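# Cup-and-ball catch, then return the cup to its stand

## Task

Swing the dangling ball upward and catch it inside the cup, with only the cup touching the ball as it lands there. Then put the cup back on its stand holding the ball, release it and withdraw the hands.

## Robot and tools

Robot: two six-joint arms, left_arm and right_arm, mounted across the table from each other. left_arm sits on the +y side (this is not the image side). Each arm ends in a five-finger hand: right_arm has a right hand, left_arm a mirrored left hand. Base poses in the scene frame: left_arm (-0.015, +0.599, 0) with quat_wxyz (+0.718, 0, 0, -0.696); right_arm (-0.027, -0.529, 0) with quat_wxyz (+0.690, 0, 0, +0.723).

Frames. The scene frame has its origin on the table top midway between the arms, z = 0 at the table surface and +z up. Hand positions, quaternions, velocities and targets in results are given in each arm's own base frame. Fixed cameras and the table use the scene frame. The hand point is a spot 0.05 m in front of the palm and 0.15 m from the wrist flange along the fingers. Its +z runs along straight fingers and +y out of the palm. On the right hand +x points away from the thumb; on the left hand +x points toward the thumb. Straight fingertips reach 0.06 to 0.07 m past the point along +z. The wrist bracket on the little-finger side can strike objects, and with the fingers level the wrist may hang below the hand point.

The 28-number row, used by both moving tools. Every value lies in [-1, 1]. The order is: left dx, dy, dz, rx, ry, rz; left thumb_turn, thumb_bend, index, middle, ring, little; left force_limit, speed; then the same fourteen for the right arm. The pose part is an offset, not a pose. It is measured from that arm's current Hand target (shown in results), along that arm's base axes. 1.0 equals 0.6 m for dx/dy/dz, or 180 degrees for rx/ry/rz, which together form one rotation vector turning about the Hand target position. All six pose values at 0 re-request the current Hand target. Finger values are absolute: -1 open/straight, +1 closed. thumb_turn +1 puts the thumb in front of the palm, opposite the fingers. force_limit runs linearly from about 0 N at -1 to 10 N at +1 (15 N for both thumb motors). speed runs from nearly zero at -1 up to full speed at +0.48 and above. There is no 'no change' value for a hand: to keep it as it is, resend its last executed eight numbers. Before any hand row has run, send hand_measured plus hand_force_limit and hand_speed. A thumb-opposed grip fits objects roughly 0.035 to 0.065 m thick, or handles down to about 0.025 m. For gentle closing use speed -0.94 or lower.

execute_actions(actions, cameras): actions is a list of actions. Each action is up to 15 rows, one per 1/30 s step, and a short action repeats its last row. Every row is an offset from the Hand target at the start of that action, not from the previous row. Images come back only when actions is empty or cameras names some. cameras: names, ["all"], or []. Results also list sampled positions at some steps.

move(target, speed, blend, stop_force, zero, blocking, cameras): this drives each hand point in a straight line. target is one 28-number row, or a list of up to 15 rows. Every row is an offset from the same starting Hand targets. speed is in m/s, from 0.002 to 3.6 (default 0.25; rotation is capped at twice that in rad/s), given as one number or one per target. blend (metres) rounds corners in a list; 0 stops at each target. stop_force (3 to 120 N, shared by both arms) ends an arm's path when the wrist sensor feels that much resistance. Do not rely on it during rotations, or to notice light objects tipping. zero (default true) re-zeroes before the move. blocking=false returns early, but not together with stop_force. Paths do not avoid obstacles, and fast moves overshoot. Steer paths around an arm's own base rather than close to it. The result adds a 'move:' line: done, off_target, moving, held, fault, plus limits such as paced (pose clipped) or held (steps withheld).

wait(seconds 0 to 10, cameras): the scene runs while the arms hold. stop(cameras): brakes a running move. zoom_image(camera, region [x0,y0,x1,y1] in pixels, at most 504 by 504): enlarges part of the latest image from cam_high, cam_low, cam_left_wrist or cam_right_wrist. show_instructions(): shows the reference images. zero_wrist_force(arm): tares that arm's wrist sensor. finished_scene(scene): ends the scene, and cannot be undone.

Result lines. Hand target is the last commanded pose after clipping, and the next offsets count from it. The hand often rests a little short of it; send the remaining gap as an offset. The per-finger lists hand_measured, hand_stopped_by (moving, target, force, stalled, fault) and hand_load_n follow the motor order. A lost grip shows as load near 0. Wrist force and torque are in the end-effector axes, zeroed at the start. Joint velocities 'within noise' means the arm is still. MOTOR HOT warns of heating; at 85 °C the arm brakes for a while.

Motion limits. Commanded orientation is clipped to within 32 degrees of the current one per step. Joint targets move at most 3.14 rad/s.

Avoid the following. Pressing past a firm contact can trigger a force or torque fault (about 150 N, or the joint limits), which halts that arm for 10 s. Contact between the two arms or hands can fail the task. Do not drop things, release moving parts, slam, or let anything leave the table. Avoid heavy finger loads. Keep the ball untouched by the fingers during the catch.

Each tool is called after "Call:" as name(argument=value, ...), one argument or row to a line, values as JSON.

Reference images:

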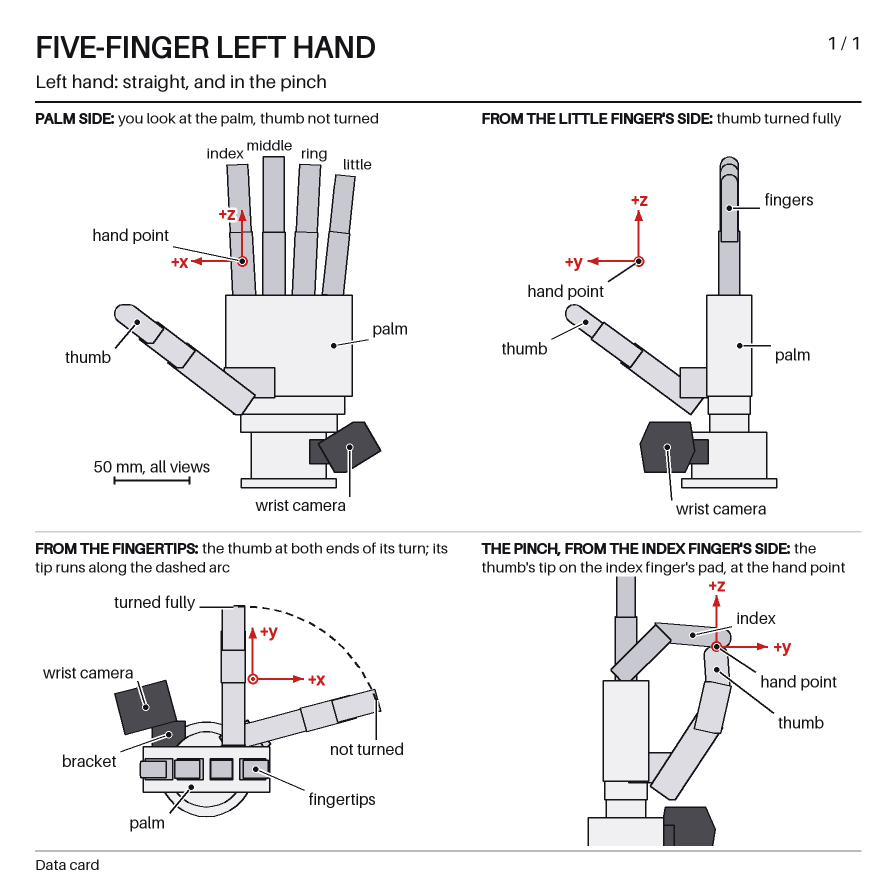

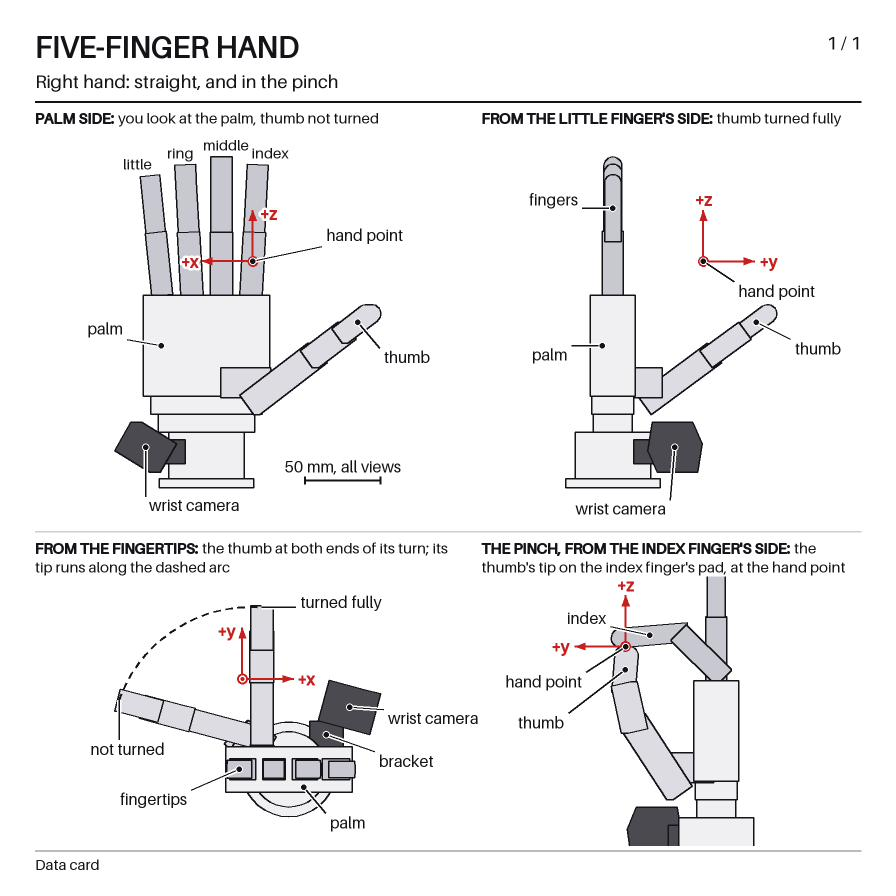

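## Session

Call:
execute_actions(
  actions=[],
)

Scene clock: 0.00 s.
left_arm: end_effector_position=(+0.4773, +0.7024, +0.3136) hand_measured=(-1.000, -1.000, -1.000, -1.000, -1.000, -1.000) hand_load_n=(+0.0, +0.0, +0.0, +0.0, -0.5, -0.5) hand_stopped_by=(target, target, target, target, target, target) hand_force_limit=0.00 hand_speed=-0.80 end_effector_quat_wxyz=(-0.497, +0.763, +0.203, +0.361) | right_arm: end_effector_position=(+0.3063, -0.4992, +0.3548) hand_measured=(-1.000, -1.000, -1.000, -1.000, -1.000, -1.000) hand_load_n=(+0.0, +0.0, +0.0, +0.0, +0.0, +0.0) hand_stopped_by=(target, target, target, target, target, target) hand_force_limit=0.00 hand_speed=-0.80 end_effector_quat_wxyz=(+0.192, +0.331, +0.883, -0.274)
Joint positions: left_arm=[4.356 -2.117 -1.127 2.996 -1.56 2.257] | right_arm=[-1.389 -1.363 1.264 0.989 1.525 -2.227]
Joint velocities: within noise
Joint torques (N m): no reading
Motor temperatures (°C): left_arm=[26 42 36 47 40 47] | right_arm=[42 22 34 41 34 28]
Wrist force (N): no reading
Wrist torque (N m): no reading
Wrist force, peak (N): no reading
Hand target: left_arm +0.4773, +0.7024, +0.3136; -0.497, +0.763, +0.203, +0.361 | right_arm +0.3063, -0.4992, +0.3548; +0.192, +0.331, +0.883, -0.274

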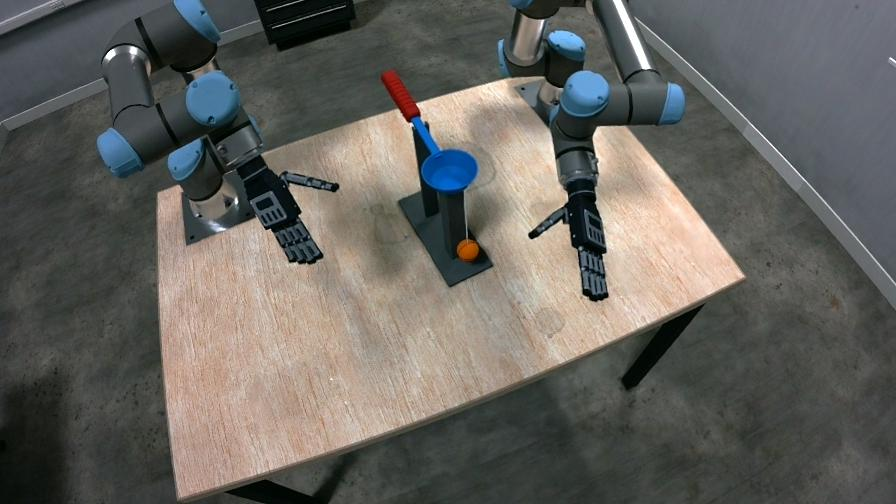

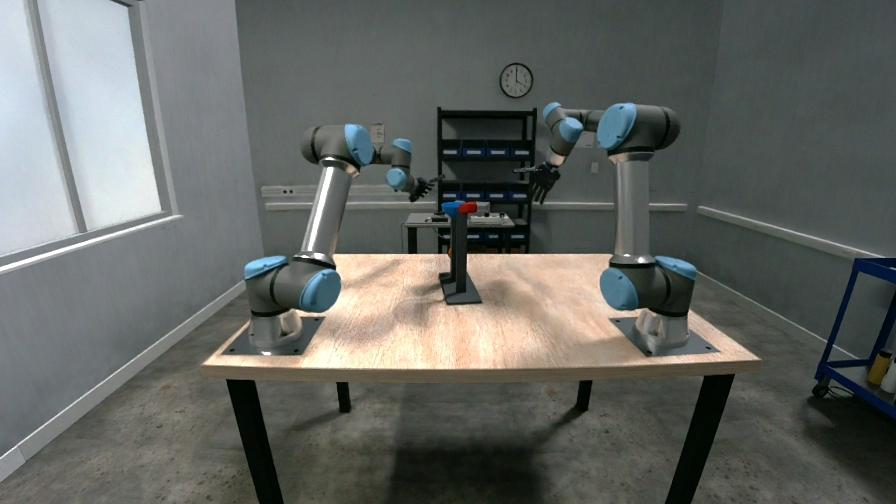

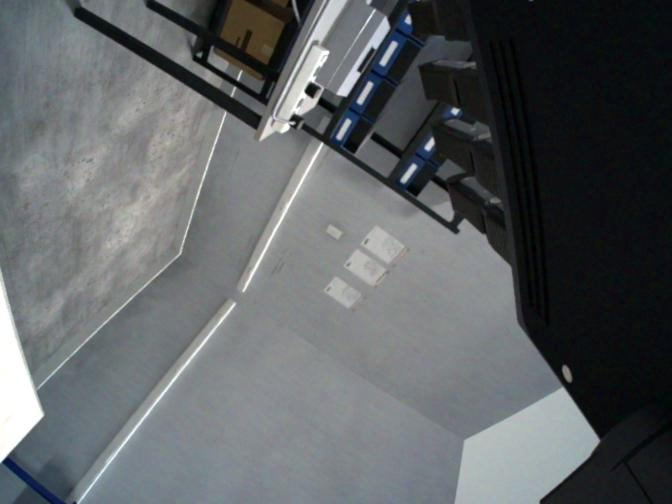

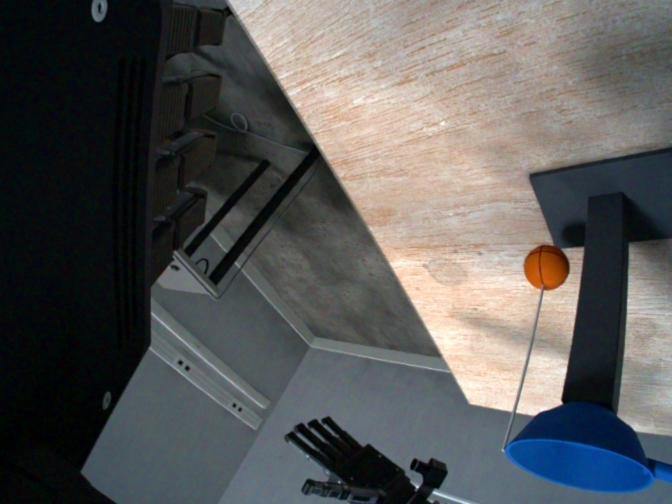

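Call:
zoom_image(
  camera="cam_high",
  region=[340, 50, 540, 300],
)

Call:
zoom_image(
  camera="cam_low",
  region=[400, 160, 520, 320],
)

Call:
zoom_image(
  camera="cam_right_wrist",
  region=[450, 130, 672, 504],
)

Scaled by 2.016.

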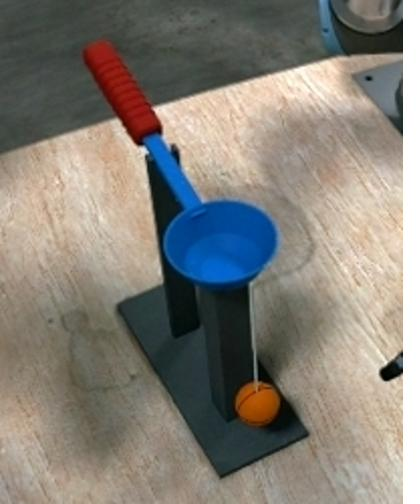

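Scaled by 3.150.

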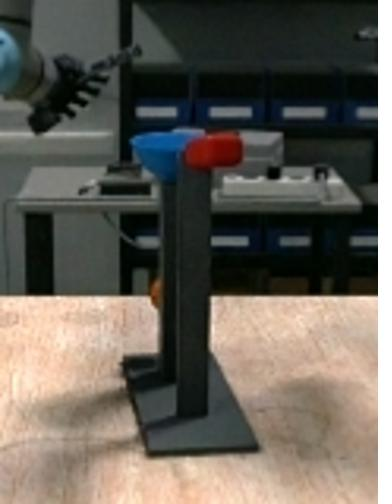

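Scaled by 1.348 from the camera's 672x504 image, which has a finer 960x720 frame.

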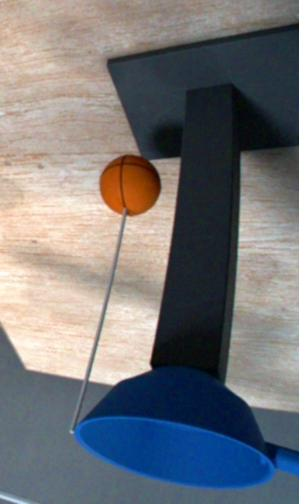

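Call:
zoom_image(
  camera="cam_high",
  region=[370, 55, 490, 205],
)

Call:
zoom_image(
  camera="cam_high",
  region=[390, 180, 500, 300],
)

Call:
zoom_image(
  camera="cam_low",
  region=[430, 190, 490, 310],
)

Call:
zoom_image(
  camera="cam_low",
  region=[430, 190, 490, 230],
)

Scaled by 3.360.

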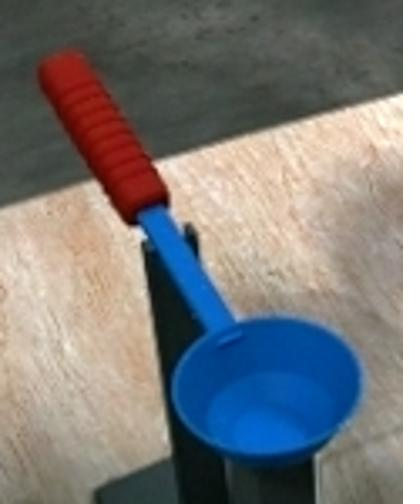

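Scaled by 4.200.

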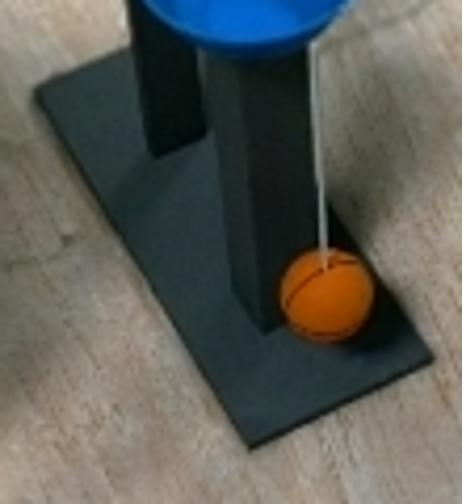

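Scaled by 4.200.

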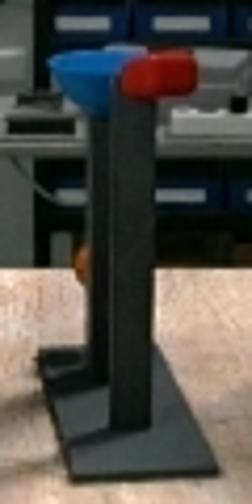

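Scaled by 8.400.

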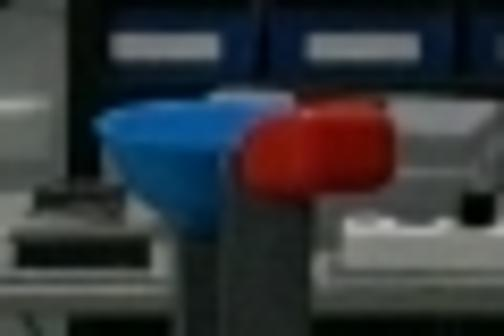

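Call:
move(
  target=[
    [0,0,0.3,0.0227,0.0607,-0.0939,1,-1,-1,-1,-1,-1,0,0.2,0,0,0,0,0,0,-1,-1,-1,-1,-1,-1,0,-0.8],
    [0.1268,-0.9493,0.283,0.1135,0.3036,-0.4694,1,-1,-1,-1,-1,-1,0,0.2,0,0,0,0,0,0,-1,-1,-1,-1,-1,-1,0,-0.8],
  ],
  blend=0.05,
  speed=0.4,
  cameras=["all"],
)

Scene clock: 17.97 s.
left_arm: end_effector_position=(+0.5534, +0.1328, +0.4834) hand_measured=(+1.000, -1.000, -1.000, -1.000, -1.000, -1.000) hand_load_n=(+0.0, +0.0, +0.0, +0.0, +0.0, +0.0) hand_stopped_by=(target, target, target, target, target, target) hand_force_limit=0.00 hand_speed=0.20 end_effector_quat_wxyz=(-0.282, +0.679, -0.626, +0.259) | right_arm: end_effector_position=(+0.3063, -0.4992, +0.3548) hand_measured=(-1.000, -1.000, -1.000, -1.000, -1.000, -1.000) hand_load_n=(+0.0, +0.0, +0.0, +0.0, +0.0, -0.5) hand_stopped_by=(target, target, target, target, target, target) hand_force_limit=0.00 hand_speed=-0.80 end_effector_quat_wxyz=(+0.192, +0.331, +0.883, -0.274)
Joint positions: left_arm=[3.797 -1.988 -0.57 1.687 -1.177 3.57] | right_arm=[-1.389 -1.363 1.264 0.989 1.525 -2.227]
Joint torques (N m): left_arm=[-9.42 19.23 27.85 -3.47 -1.29 2.46] | right_arm=[-1.07 -26.49 -20.37 1.17 0 -0.28]
Wrist force (N): left_arm=[0.7 -1.0 0.8] | right_arm=[-0.3 0.0 -0.1]
Wrist torque (N m): left_arm=[-0.21 -0.22 0.07] | right_arm=[0.00 0.04 -0.02]
Wrist force, peak (N): left_arm=[2.1 -1.5 0.7] | right_arm=[-0.4 0.1 -0.3]
Hand target: left_arm +0.5534, +0.1328, +0.4834; -0.282, +0.679, -0.626, +0.259 | right_arm +0.3063, -0.4992, +0.3548; +0.192, +0.331, +0.883, -0.274
Off the commanded pose: left_arm 0.000 m, 0 deg | right_arm 0.000 m, 0 deg.
move: done
camera_calibration:
cam_left_wrist: T_world_to_cam=[[0.668291, -0.254692, 0.698942, -0.67368], [-0.439792, -0.893052, 0.095081, 0.32536], [0.599975, -0.370931, -0.70883, 0.169851], [0, 0, 0, 1]] pos_world=[0.491399, 0.181986, 0.560324]

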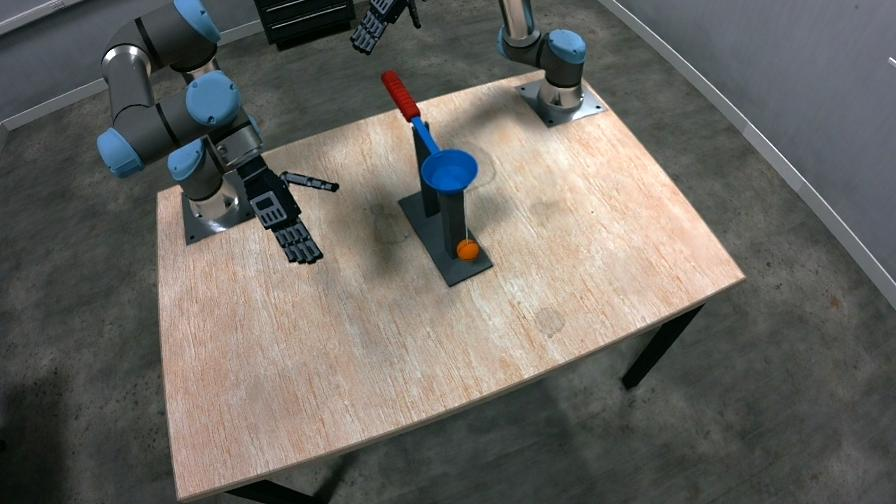

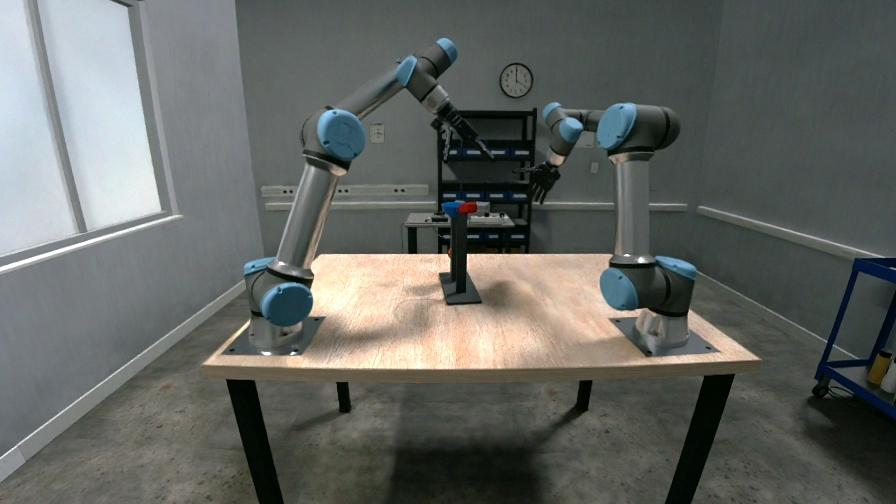

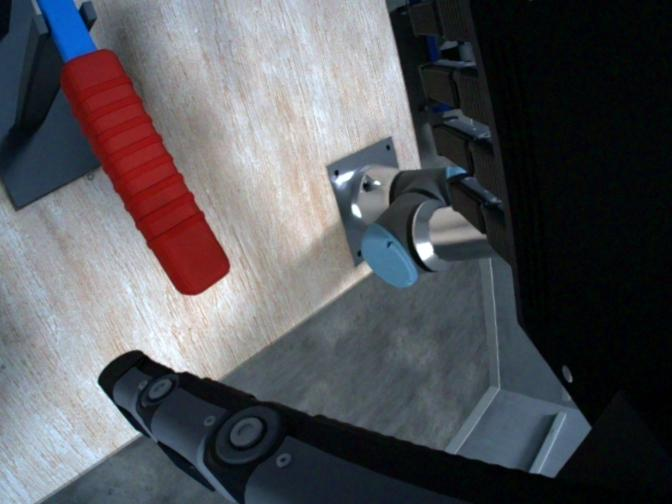

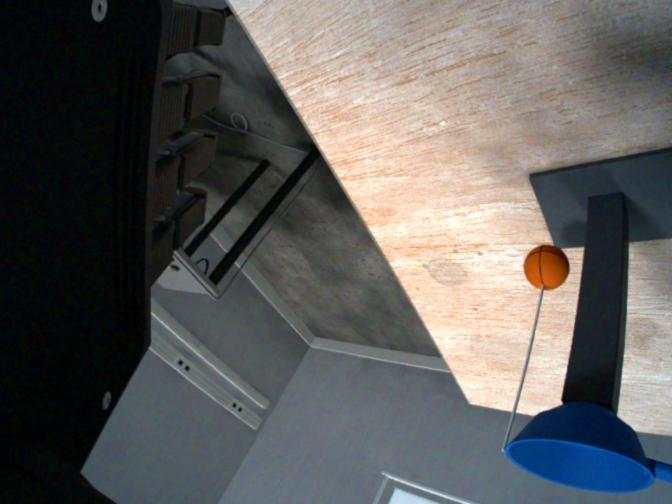

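Call:
zoom_image(
  camera="cam_high",
  region=[490, 10, 630, 140],
)

Call:
zoom_image(
  camera="cam_high",
  region=[150, 120, 290, 260],
)

Call:
zoom_image(
  camera="cam_left_wrist",
  region=[0, 0, 300, 320],
)

Call:
zoom_image(
  camera="cam_low",
  region=[200, 220, 340, 380],
)

Call:
zoom_image(
  camera="cam_low",
  region=[580, 220, 740, 380],
)

Scaled by 3.600.

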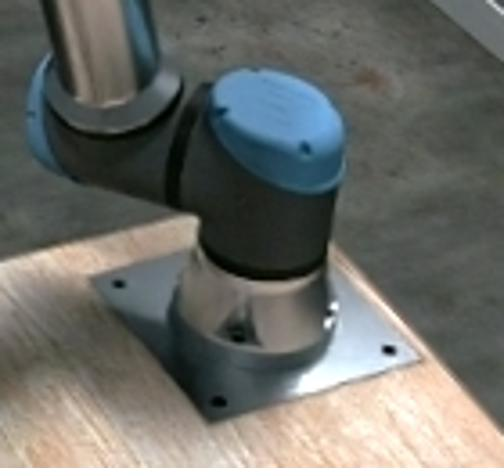

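Scaled by 3.600.

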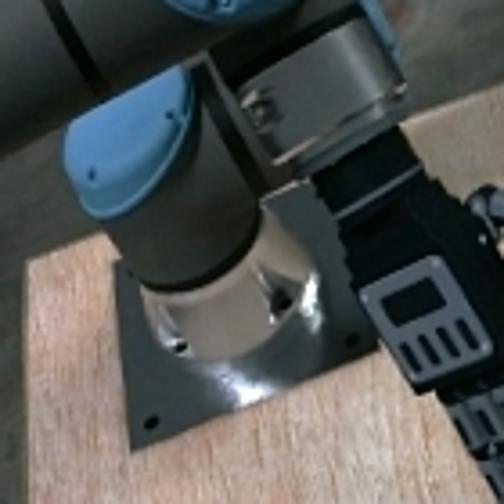

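Scaled by 1.575 from the camera's 672x504 image, which has a finer 960x720 frame.

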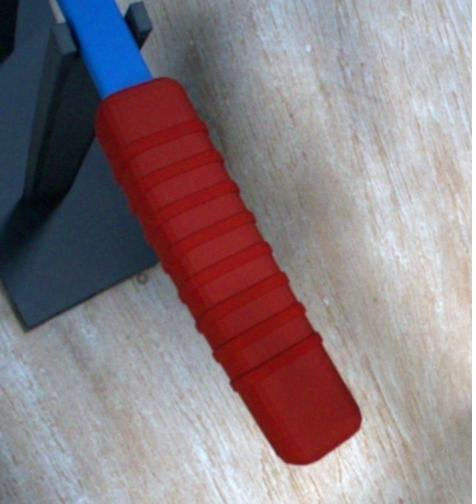

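Scaled by 3.150.

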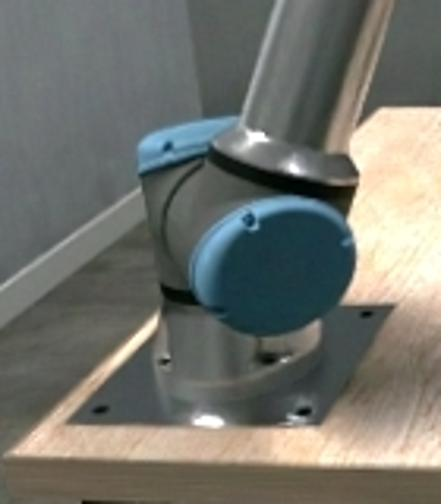

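Scaled by 3.150.

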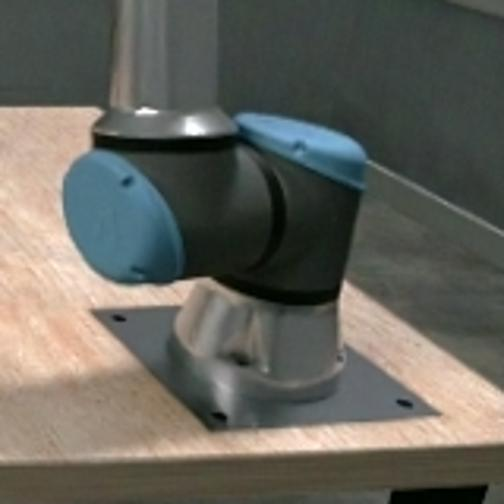

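Call:
move(
  target=[0,0,-0.1,0,0,0,1,-1,-1,-1,-1,-1,0,0.2,0,0,0,0,0,0,-1,-1,-1,-1,-1,-1,0,-0.8],
  cameras=["cam_left_wrist", "cam_high", "cam_low"],
)

Call:
zoom_image(
  camera="cam_left_wrist",
  region=[0, 0, 300, 320],
)

Call:
zoom_image(
  camera="cam_high",
  region=[330, 0, 490, 160],
)

Call:
zoom_image(
  camera="cam_low",
  region=[390, 100, 530, 240],
)

Scene clock: 20.60 s.
left_arm: end_effector_position=(+0.5534, +0.1328, +0.4235) hand_measured=(+1.000, -1.000, -1.000, -1.000, -1.000, -1.000) hand_load_n=(+0.0, +0.0, +0.0, +0.0, +0.0, +0.0) hand_stopped_by=(target, target, target, target, target, target) hand_force_limit=0.00 hand_speed=0.20 end_effector_quat_wxyz=(-0.282, +0.679, -0.626, +0.259) | right_arm: end_effector_position=(+0.3063, -0.4992, +0.3548) hand_measured=(-1.000, -1.000, -1.000, -1.000, -1.000, -1.000) hand_load_n=(+0.0, +0.0, +0.0, +0.0, +0.0, +0.0) hand_stopped_by=(target, target, target, target, target, target) hand_force_limit=0.00 hand_speed=-0.80 end_effector_quat_wxyz=(+0.192, +0.331, +0.883, -0.274)
Joint positions: left_arm=[3.797 -1.891 -0.882 1.901 -1.177 3.57] | right_arm=[-1.389 -1.363 1.264 0.989 1.525 -2.227]
Joint torques (N m): left_arm=[8.23 43 7.88 1.64 1.81 -2.29] | right_arm=[-0.56 -26.9 -20.14 1.03 0.15 -0.19]
Wrist force (N): left_arm=[0.8 -0.9 0.8] | right_arm=[-0.3 0.1 0.0]
Wrist torque (N m): left_arm=[-0.18 -0.22 0.15] | right_arm=[0.01 0.04 -0.01]
Wrist force, peak (N): left_arm=[0.9 -1.8 0.1] | right_arm=[-0.4 0.3 0.0]
Hand target: left_arm +0.5534, +0.1328, +0.4234; -0.282, +0.679, -0.626, +0.259 | right_arm +0.3063, -0.4992, +0.3548; +0.192, +0.331, +0.883, -0.274
Off the commanded pose: left_arm 0.000 m, 0 deg | right_arm 0.000 m, 0 deg.
move: done
camera_calibration:
cam_left_wrist: T_world_to_cam=[[0.668388, -0.254777, 0.698818, -0.631783], [-0.439907, -0.892985, 0.0951849, 0.331047], [0.599783, -0.371035, -0.708938, 0.127561], [0, 0, 0, 1]] pos_world=[0.491397, 0.181986, 0.500424]
Images, in order (width x height): cam_high 896x504, cam_low 896x504, cam_left_wrist 672x504.

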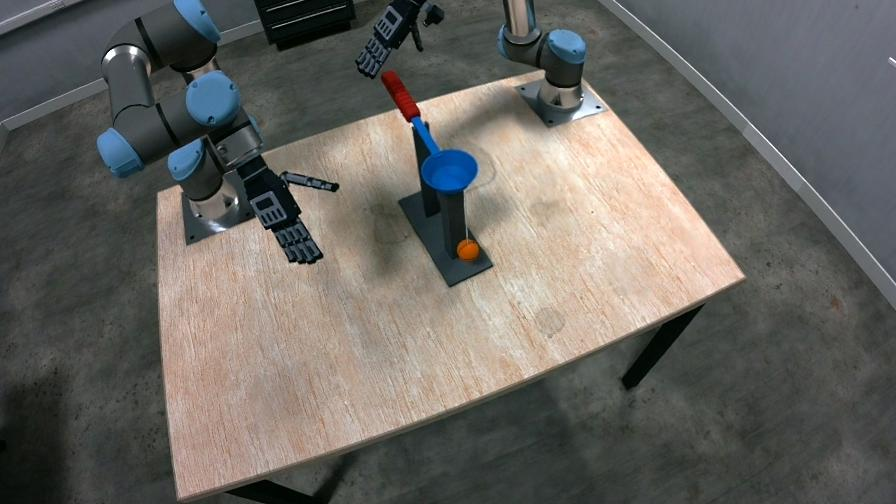

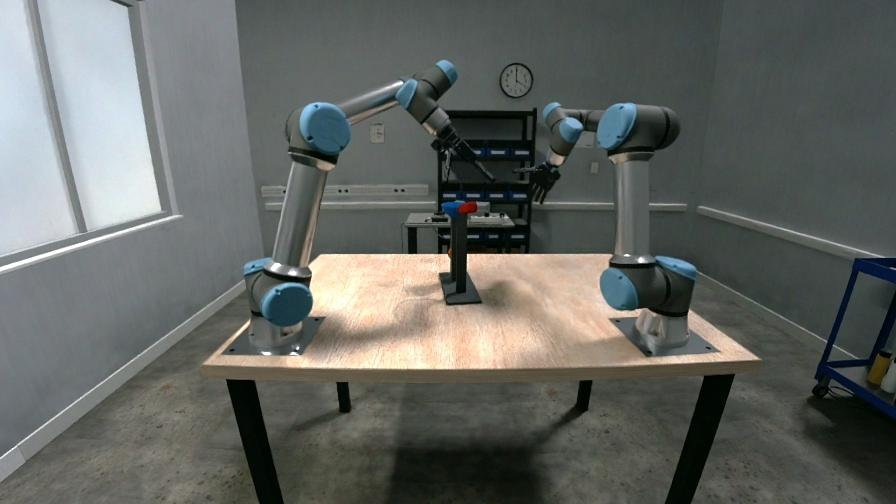

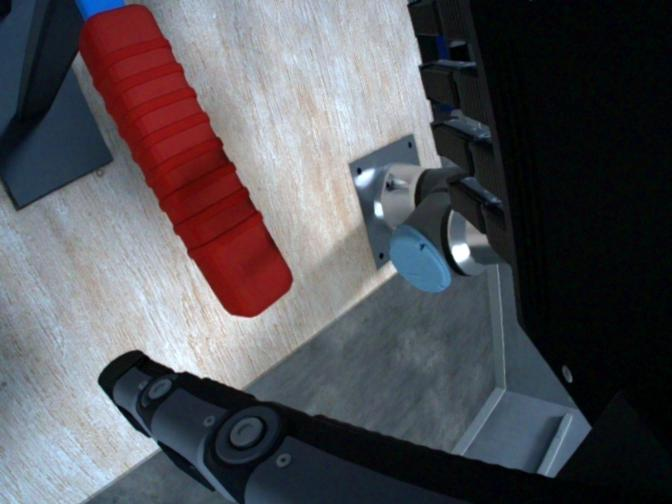

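Scaled by 1.575 from the camera's 672x504 image, which has a finer 960x720 frame.

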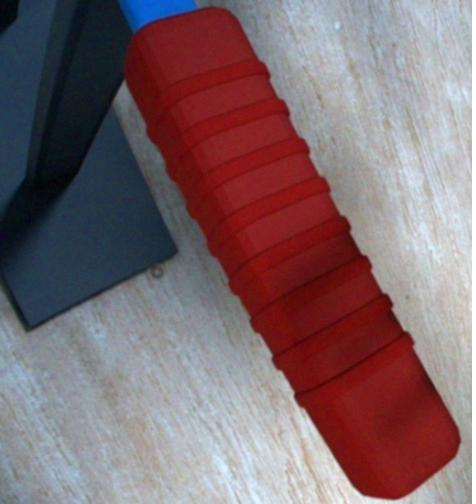

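Scaled by 3.150.

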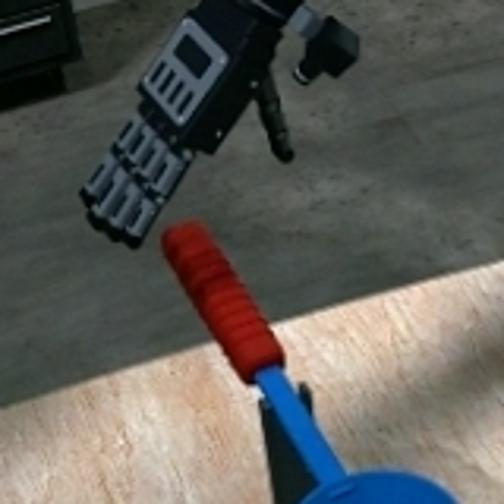

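Scaled by 3.600.

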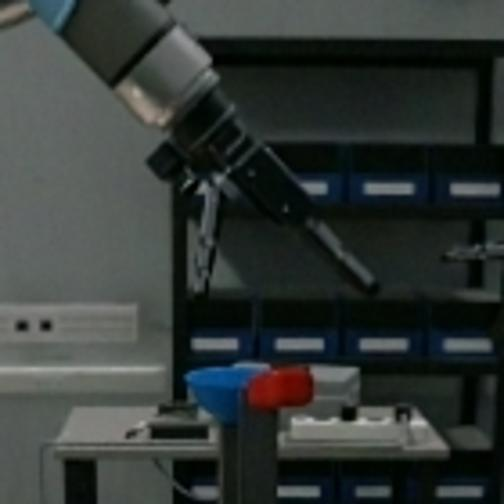

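Call:
move(
  target=[0.0277,0.0362,-0.089,-0.0403,-0.0049,0.0127,1,-1,-1,-1,-1,-1,0,0.2,0,0,0,0,0,0,-1,-1,-1,-1,-1,-1,0,-0.8],
  speed=0.15,
  cameras=["cam_left_wrist", "cam_high", "cam_low"],
)

Call:
zoom_image(
  camera="cam_left_wrist",
  region=[0, 0, 420, 420],
)

Call:
zoom_image(
  camera="cam_high",
  region=[330, 0, 490, 160],
)

Call:
zoom_image(
  camera="cam_low",
  region=[390, 100, 530, 240],
)

Scene clock: 25.77 s.
left_arm: end_effector_position=(+0.5700, +0.1545, +0.3701) hand_measured=(+1.000, -1.000, -1.000, -1.000, -1.000, -1.000) hand_load_n=(+0.5, +0.0, +0.0, -0.5, +0.0, +0.0) hand_stopped_by=(target, target, target, target, target, target) hand_force_limit=0.00 hand_speed=0.20 end_effector_quat_wxyz=(-0.248, +0.706, -0.593, +0.298) | right_arm: end_effector_position=(+0.3063, -0.4992, +0.3548) hand_measured=(-1.000, -1.000, -1.000, -1.000, -1.000, -1.000) hand_load_n=(+0.0, +0.0, +0.0, +0.0, +0.0, +0.0) hand_stopped_by=(target, target, target, target, target, target) hand_force_limit=0.00 hand_speed=-0.80 end_effector_quat_wxyz=(+0.192, +0.331, +0.883, -0.274)
Joint positions: left_arm=[3.857 -1.927 -1 2.012 -1.081 3.513] | right_arm=[-1.389 -1.363 1.264 0.989 1.525 -2.227]
Joint torques (N m): left_arm=[8.68 19.27 8.27 1.46 1.91 -2.22] | right_arm=[-0.14 -26.64 -20.96 0.98 0.15 -0.37]
Wrist force (N): left_arm=[1.0 -1.4 0.8] | right_arm=[-0.2 0.0 0.0]
Wrist torque (N m): left_arm=[-0.25 -0.22 0.15] | right_arm=[0.00 0.02 -0.01]
Wrist force, peak (N): left_arm=[1.0 -1.4 0.8] | right_arm=[-0.4 0.3 -0.2]
Hand target: left_arm +0.5700, +0.1545, +0.3700; -0.248, +0.706, -0.592, +0.298 | right_arm +0.3063, -0.4992, +0.3548; +0.192, +0.331, +0.883, -0.274
Off the commanded pose: left_arm 0.000 m, 0 deg | right_arm 0.000 m, 0 deg.
move: done
camera_calibration:
cam_left_wrist: T_world_to_cam=[[0.665152, -0.137494, 0.73394, -0.629323], [-0.406593, -0.891101, 0.201549, 0.304131], [0.626303, -0.432475, -0.648621, 0.0598556], [0, 0, 0, 1]] pos_world=[0.504765, 0.210369, 0.439412]
Images, in order (width x height): cam_high 896x504, cam_low 896x504, cam_left_wrist 672x504.

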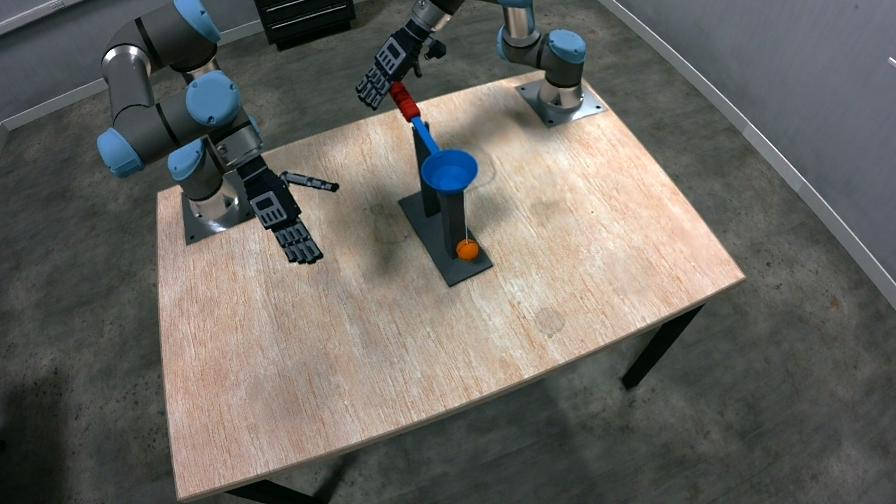

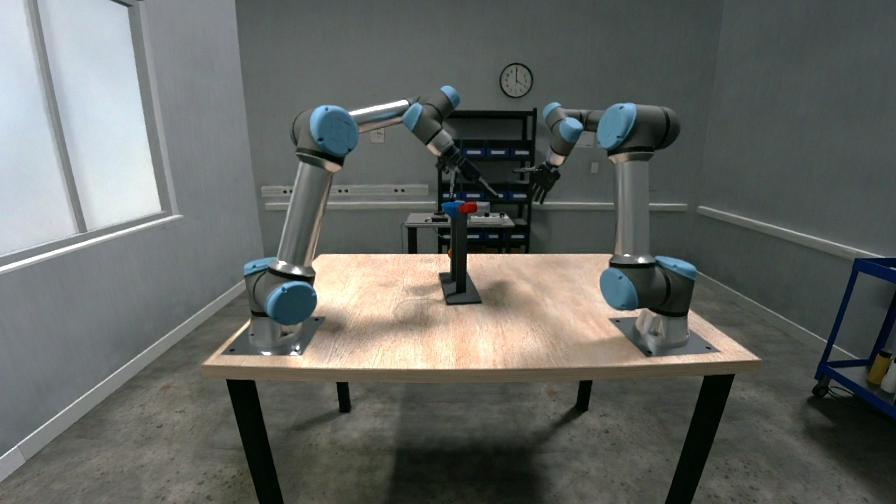

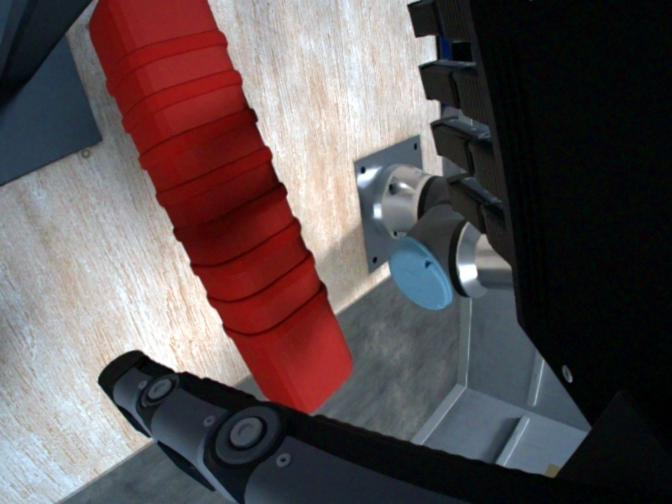

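Scaled by 1.200 from the camera's 672x504 image, which has a finer 960x720 frame.

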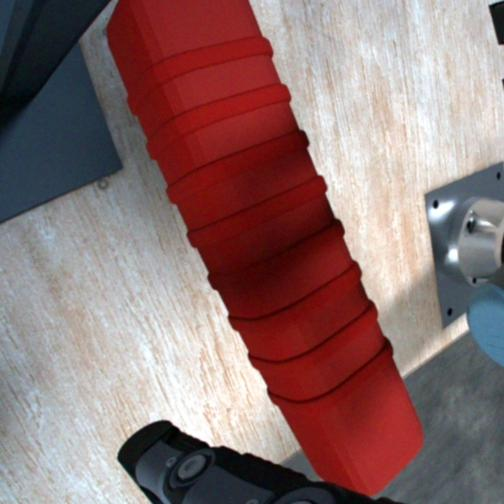

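Scaled by 3.150.

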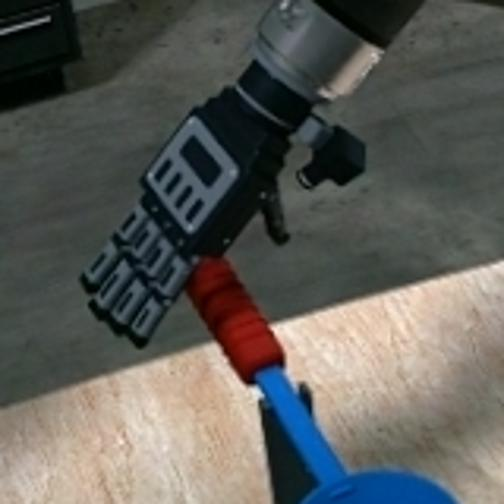

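Scaled by 3.600.

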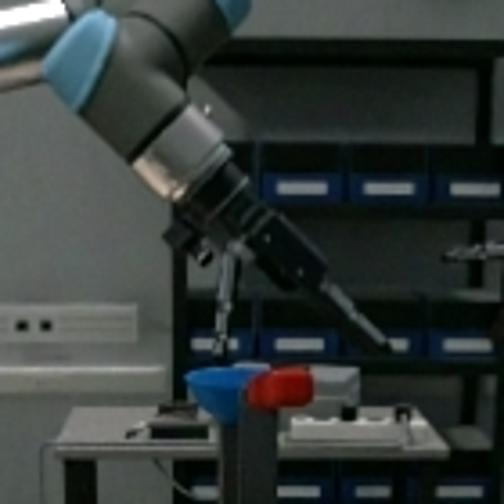

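Call:
move(
  target=[-0.0033,0.0058,-0.03,-0.0276,-0.0034,-0.0139,1,-1,-1,-1,-1,-1,0,0.2,0,0,0,0,0,0,-1,-1,-1,-1,-1,-1,0,-0.8],
  speed=0.1,
  cameras=["cam_left_wrist", "cam_low"],
)

Call:
zoom_image(
  camera="cam_left_wrist",
  region=[0, 0, 420, 420],
)

Call:
zoom_image(
  camera="cam_low",
  region=[410, 140, 510, 240],
)

Scene clock: 29.57 s.
left_arm: end_effector_position=(+0.5681, +0.1580, +0.3521) hand_measured=(+1.000, -1.000, -1.000, -1.000, -1.000, -1.000) hand_load_n=(+0.0, +0.0, +0.0, +0.0, +0.0, +0.0) hand_stopped_by=(target, target, target, target, target, target) hand_force_limit=0.00 hand_speed=0.20 end_effector_quat_wxyz=(-0.214, +0.702, -0.593, +0.332) | right_arm: end_effector_position=(+0.3063, -0.4992, +0.3548) hand_measured=(-1.000, -1.000, -1.000, -1.000, -1.000, -1.000) hand_load_n=(+0.0, +0.0, +0.0, +0.0, +0.0, +0.0) hand_stopped_by=(target, target, target, target, target, target) hand_force_limit=0.00 hand_speed=-0.80 end_effector_quat_wxyz=(+0.192, +0.331, +0.883, -0.274)
Joint positions: left_arm=[3.904 -1.953 -1.041 2.008 -0.97 3.551] | right_arm=[-1.389 -1.363 1.264 0.989 1.525 -2.227]
Joint torques (N m): left_arm=[8.2 20.38 8.84 -3.93 2.12 2.29] | right_arm=[-0.98 -27.13 -21.45 1.08 0.17 -0.34]
Wrist force (N): left_arm=[0.6 -0.8 0.6] | right_arm=[-0.3 0.1 0.0]
Wrist torque (N m): left_arm=[-0.17 -0.17 0.00] | right_arm=[0.02 0.04 -0.02]
Wrist force, peak (N): left_arm=[1.2 -1.5 0.5] | right_arm=[-0.4 0.2 -0.1]
Hand target: left_arm +0.5681, +0.1580, +0.3520; -0.214, +0.702, -0.593, +0.332 | right_arm +0.3063, -0.4992, +0.3548; +0.192, +0.331, +0.883, -0.274
Off the commanded pose: left_arm 0.000 m, 0 deg | right_arm 0.000 m, 0 deg.
move: done
camera_calibration:
cam_left_wrist: T_world_to_cam=[[0.651975, -0.101707, 0.751388, -0.61867], [-0.44704, -0.851974, 0.272572, 0.301884], [0.612441, -0.51361, -0.600933, 0.054809], [0, 0, 0, 1]] pos_world=[0.504744, 0.222425, 0.415513]
Images, in order (width x height): cam_low 896x504, cam_left_wrist 672x504.

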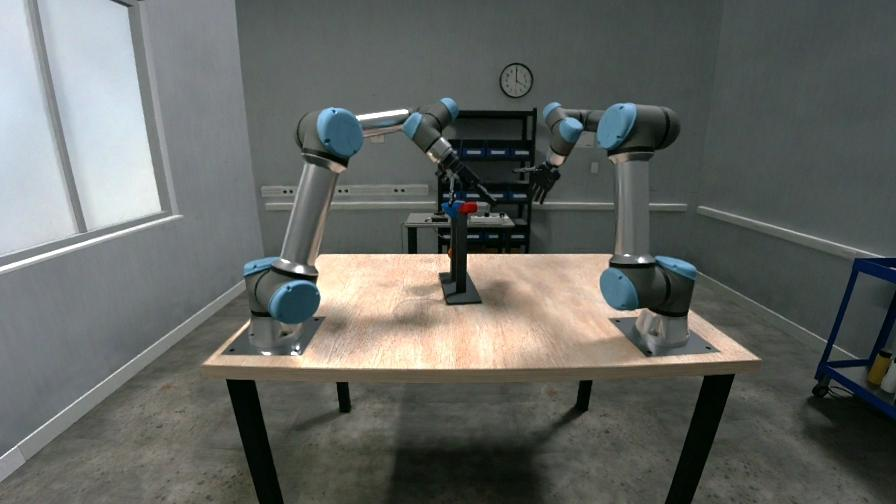

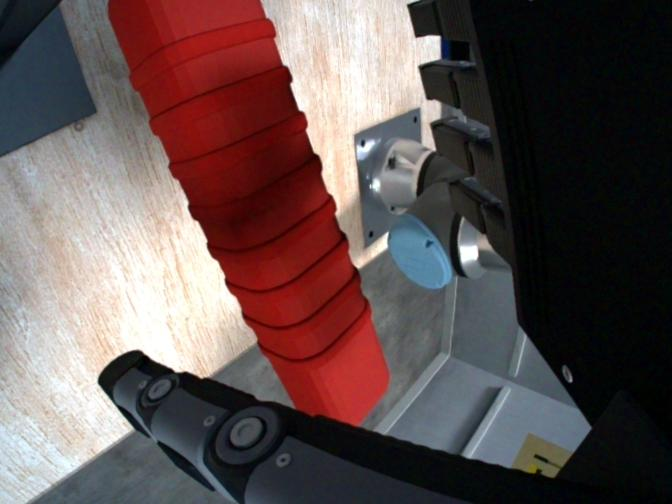

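Scaled by 1.200 from the camera's 672x504 image, which has a finer 960x720 frame.

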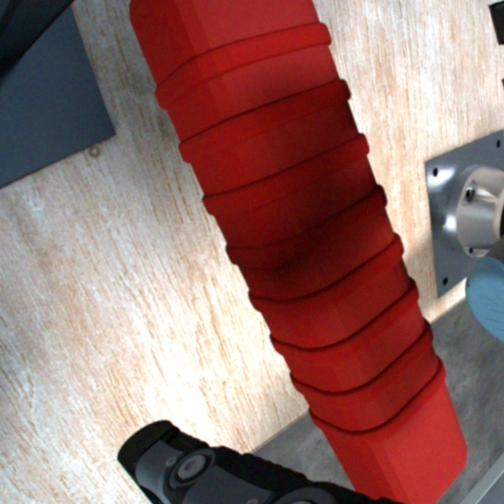

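Scaled by 5.040.

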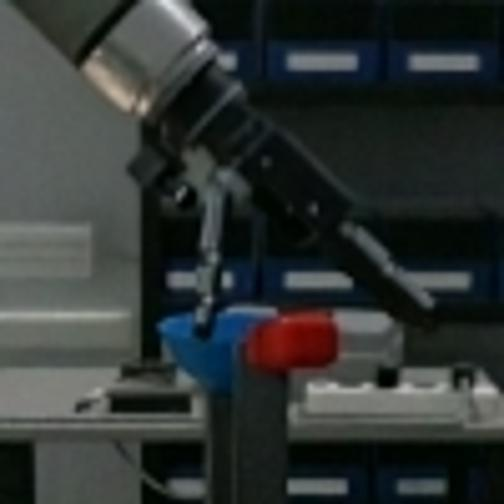

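Call:
move(
  target=[0,0,-0.048,0,0,0,1,-1,-1,-1,-1,-1,0,0.2,0,0,0,0,0,0,-1,-1,-1,-1,-1,-1,0,-0.8],
  speed=0.04,
  stop_force=6,
  cameras=["cam_left_wrist", "cam_low"],
)

Call:
zoom_image(
  camera="cam_low",
  region=[410, 140, 510, 240],
)

Scene clock: 31.77 s.
left_arm: end_effector_position=(+0.5681, +0.1580, +0.3232) hand_measured=(+1.000, -1.000, -1.000, -1.000, -1.000, -1.000) hand_load_n=(+0.0, -0.5, +0.0, +0.0, +0.0, +0.0) hand_stopped_by=(target, target, target, target, target, target) hand_force_limit=0.00 hand_speed=0.20 end_effector_quat_wxyz=(-0.214, +0.702, -0.593, +0.332) | right_arm: end_effector_position=(+0.3063, -0.4992, +0.3548) hand_measured=(-1.000, -1.000, -1.000, -1.000, -1.000, -1.000) hand_load_n=(+0.0, +0.0, +0.0, +0.0, +0.0, +0.0) hand_stopped_by=(target, target, target, target, target, target) hand_force_limit=0.00 hand_speed=-0.80 end_effector_quat_wxyz=(+0.192, +0.331, +0.883, -0.274)
Joint positions: left_arm=[3.904 -1.945 -1.126 2.086 -0.97 3.551] | right_arm=[-1.389 -1.363 1.264 0.989 1.525 -2.227]
Joint torques (N m): left_arm=[2.04 46.89 8.54 1.26 2.12 -2.25] | right_arm=[-0.57 -26.9 -20.9 1.02 0.19 -0.29]
Wrist force (N): left_arm=[1.0 -1.1 0.5] | right_arm=[-0.1 0.2 -0.1]
Wrist torque (N m): left_arm=[-0.20 -0.22 0.04] | right_arm=[0.03 0.03 -0.01]
Wrist force, peak (N): left_arm=[1.2 -1.1 0.5] | right_arm=[-0.4 0.2 0.0]
Hand target: left_arm +0.5681, +0.1580, +0.3232; -0.214, +0.702, -0.593, +0.332 | right_arm +0.3063, -0.4992, +0.3548; +0.192, +0.331, +0.883, -0.274
Off the commanded pose: left_arm 0.000 m, 0 deg | right_arm 0.000 m, 0 deg.
move: done
camera_calibration:
cam_left_wrist: T_world_to_cam=[[0.651983, -0.101622, 0.751392, -0.59698], [-0.447192, -0.851813, 0.272825, 0.309703], [0.612321, -0.513894, -0.600813, 0.0375205], [0, 0, 0, 1]] pos_world=[0.504743, 0.222424, 0.386614]
Images, in order (width x height): cam_low 896x504, cam_left_wrist 672x504.

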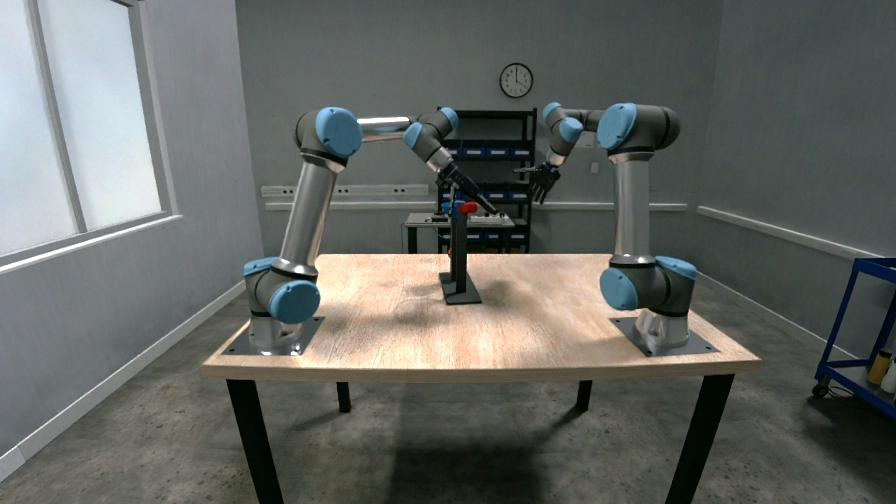

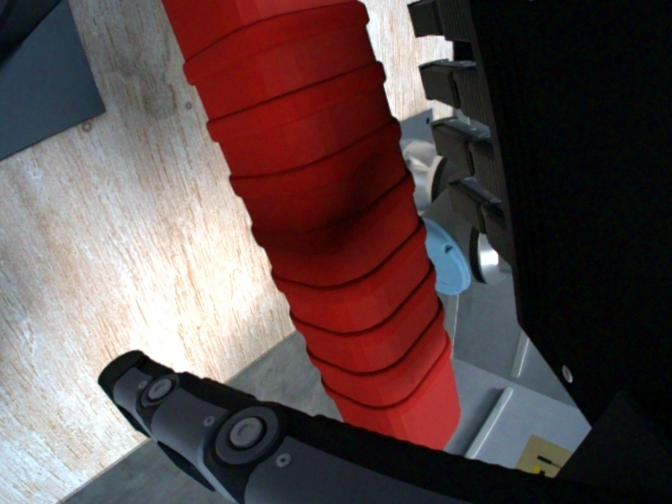

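Scaled by 5.040.

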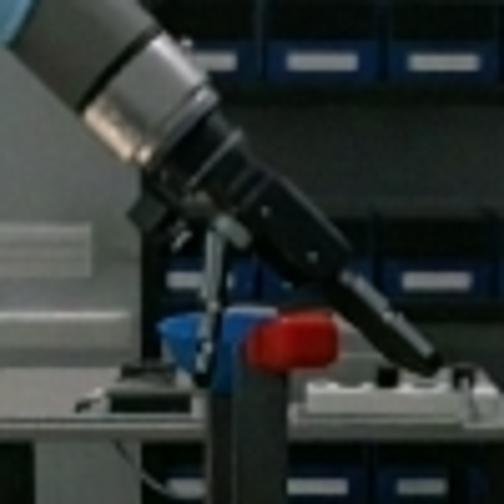

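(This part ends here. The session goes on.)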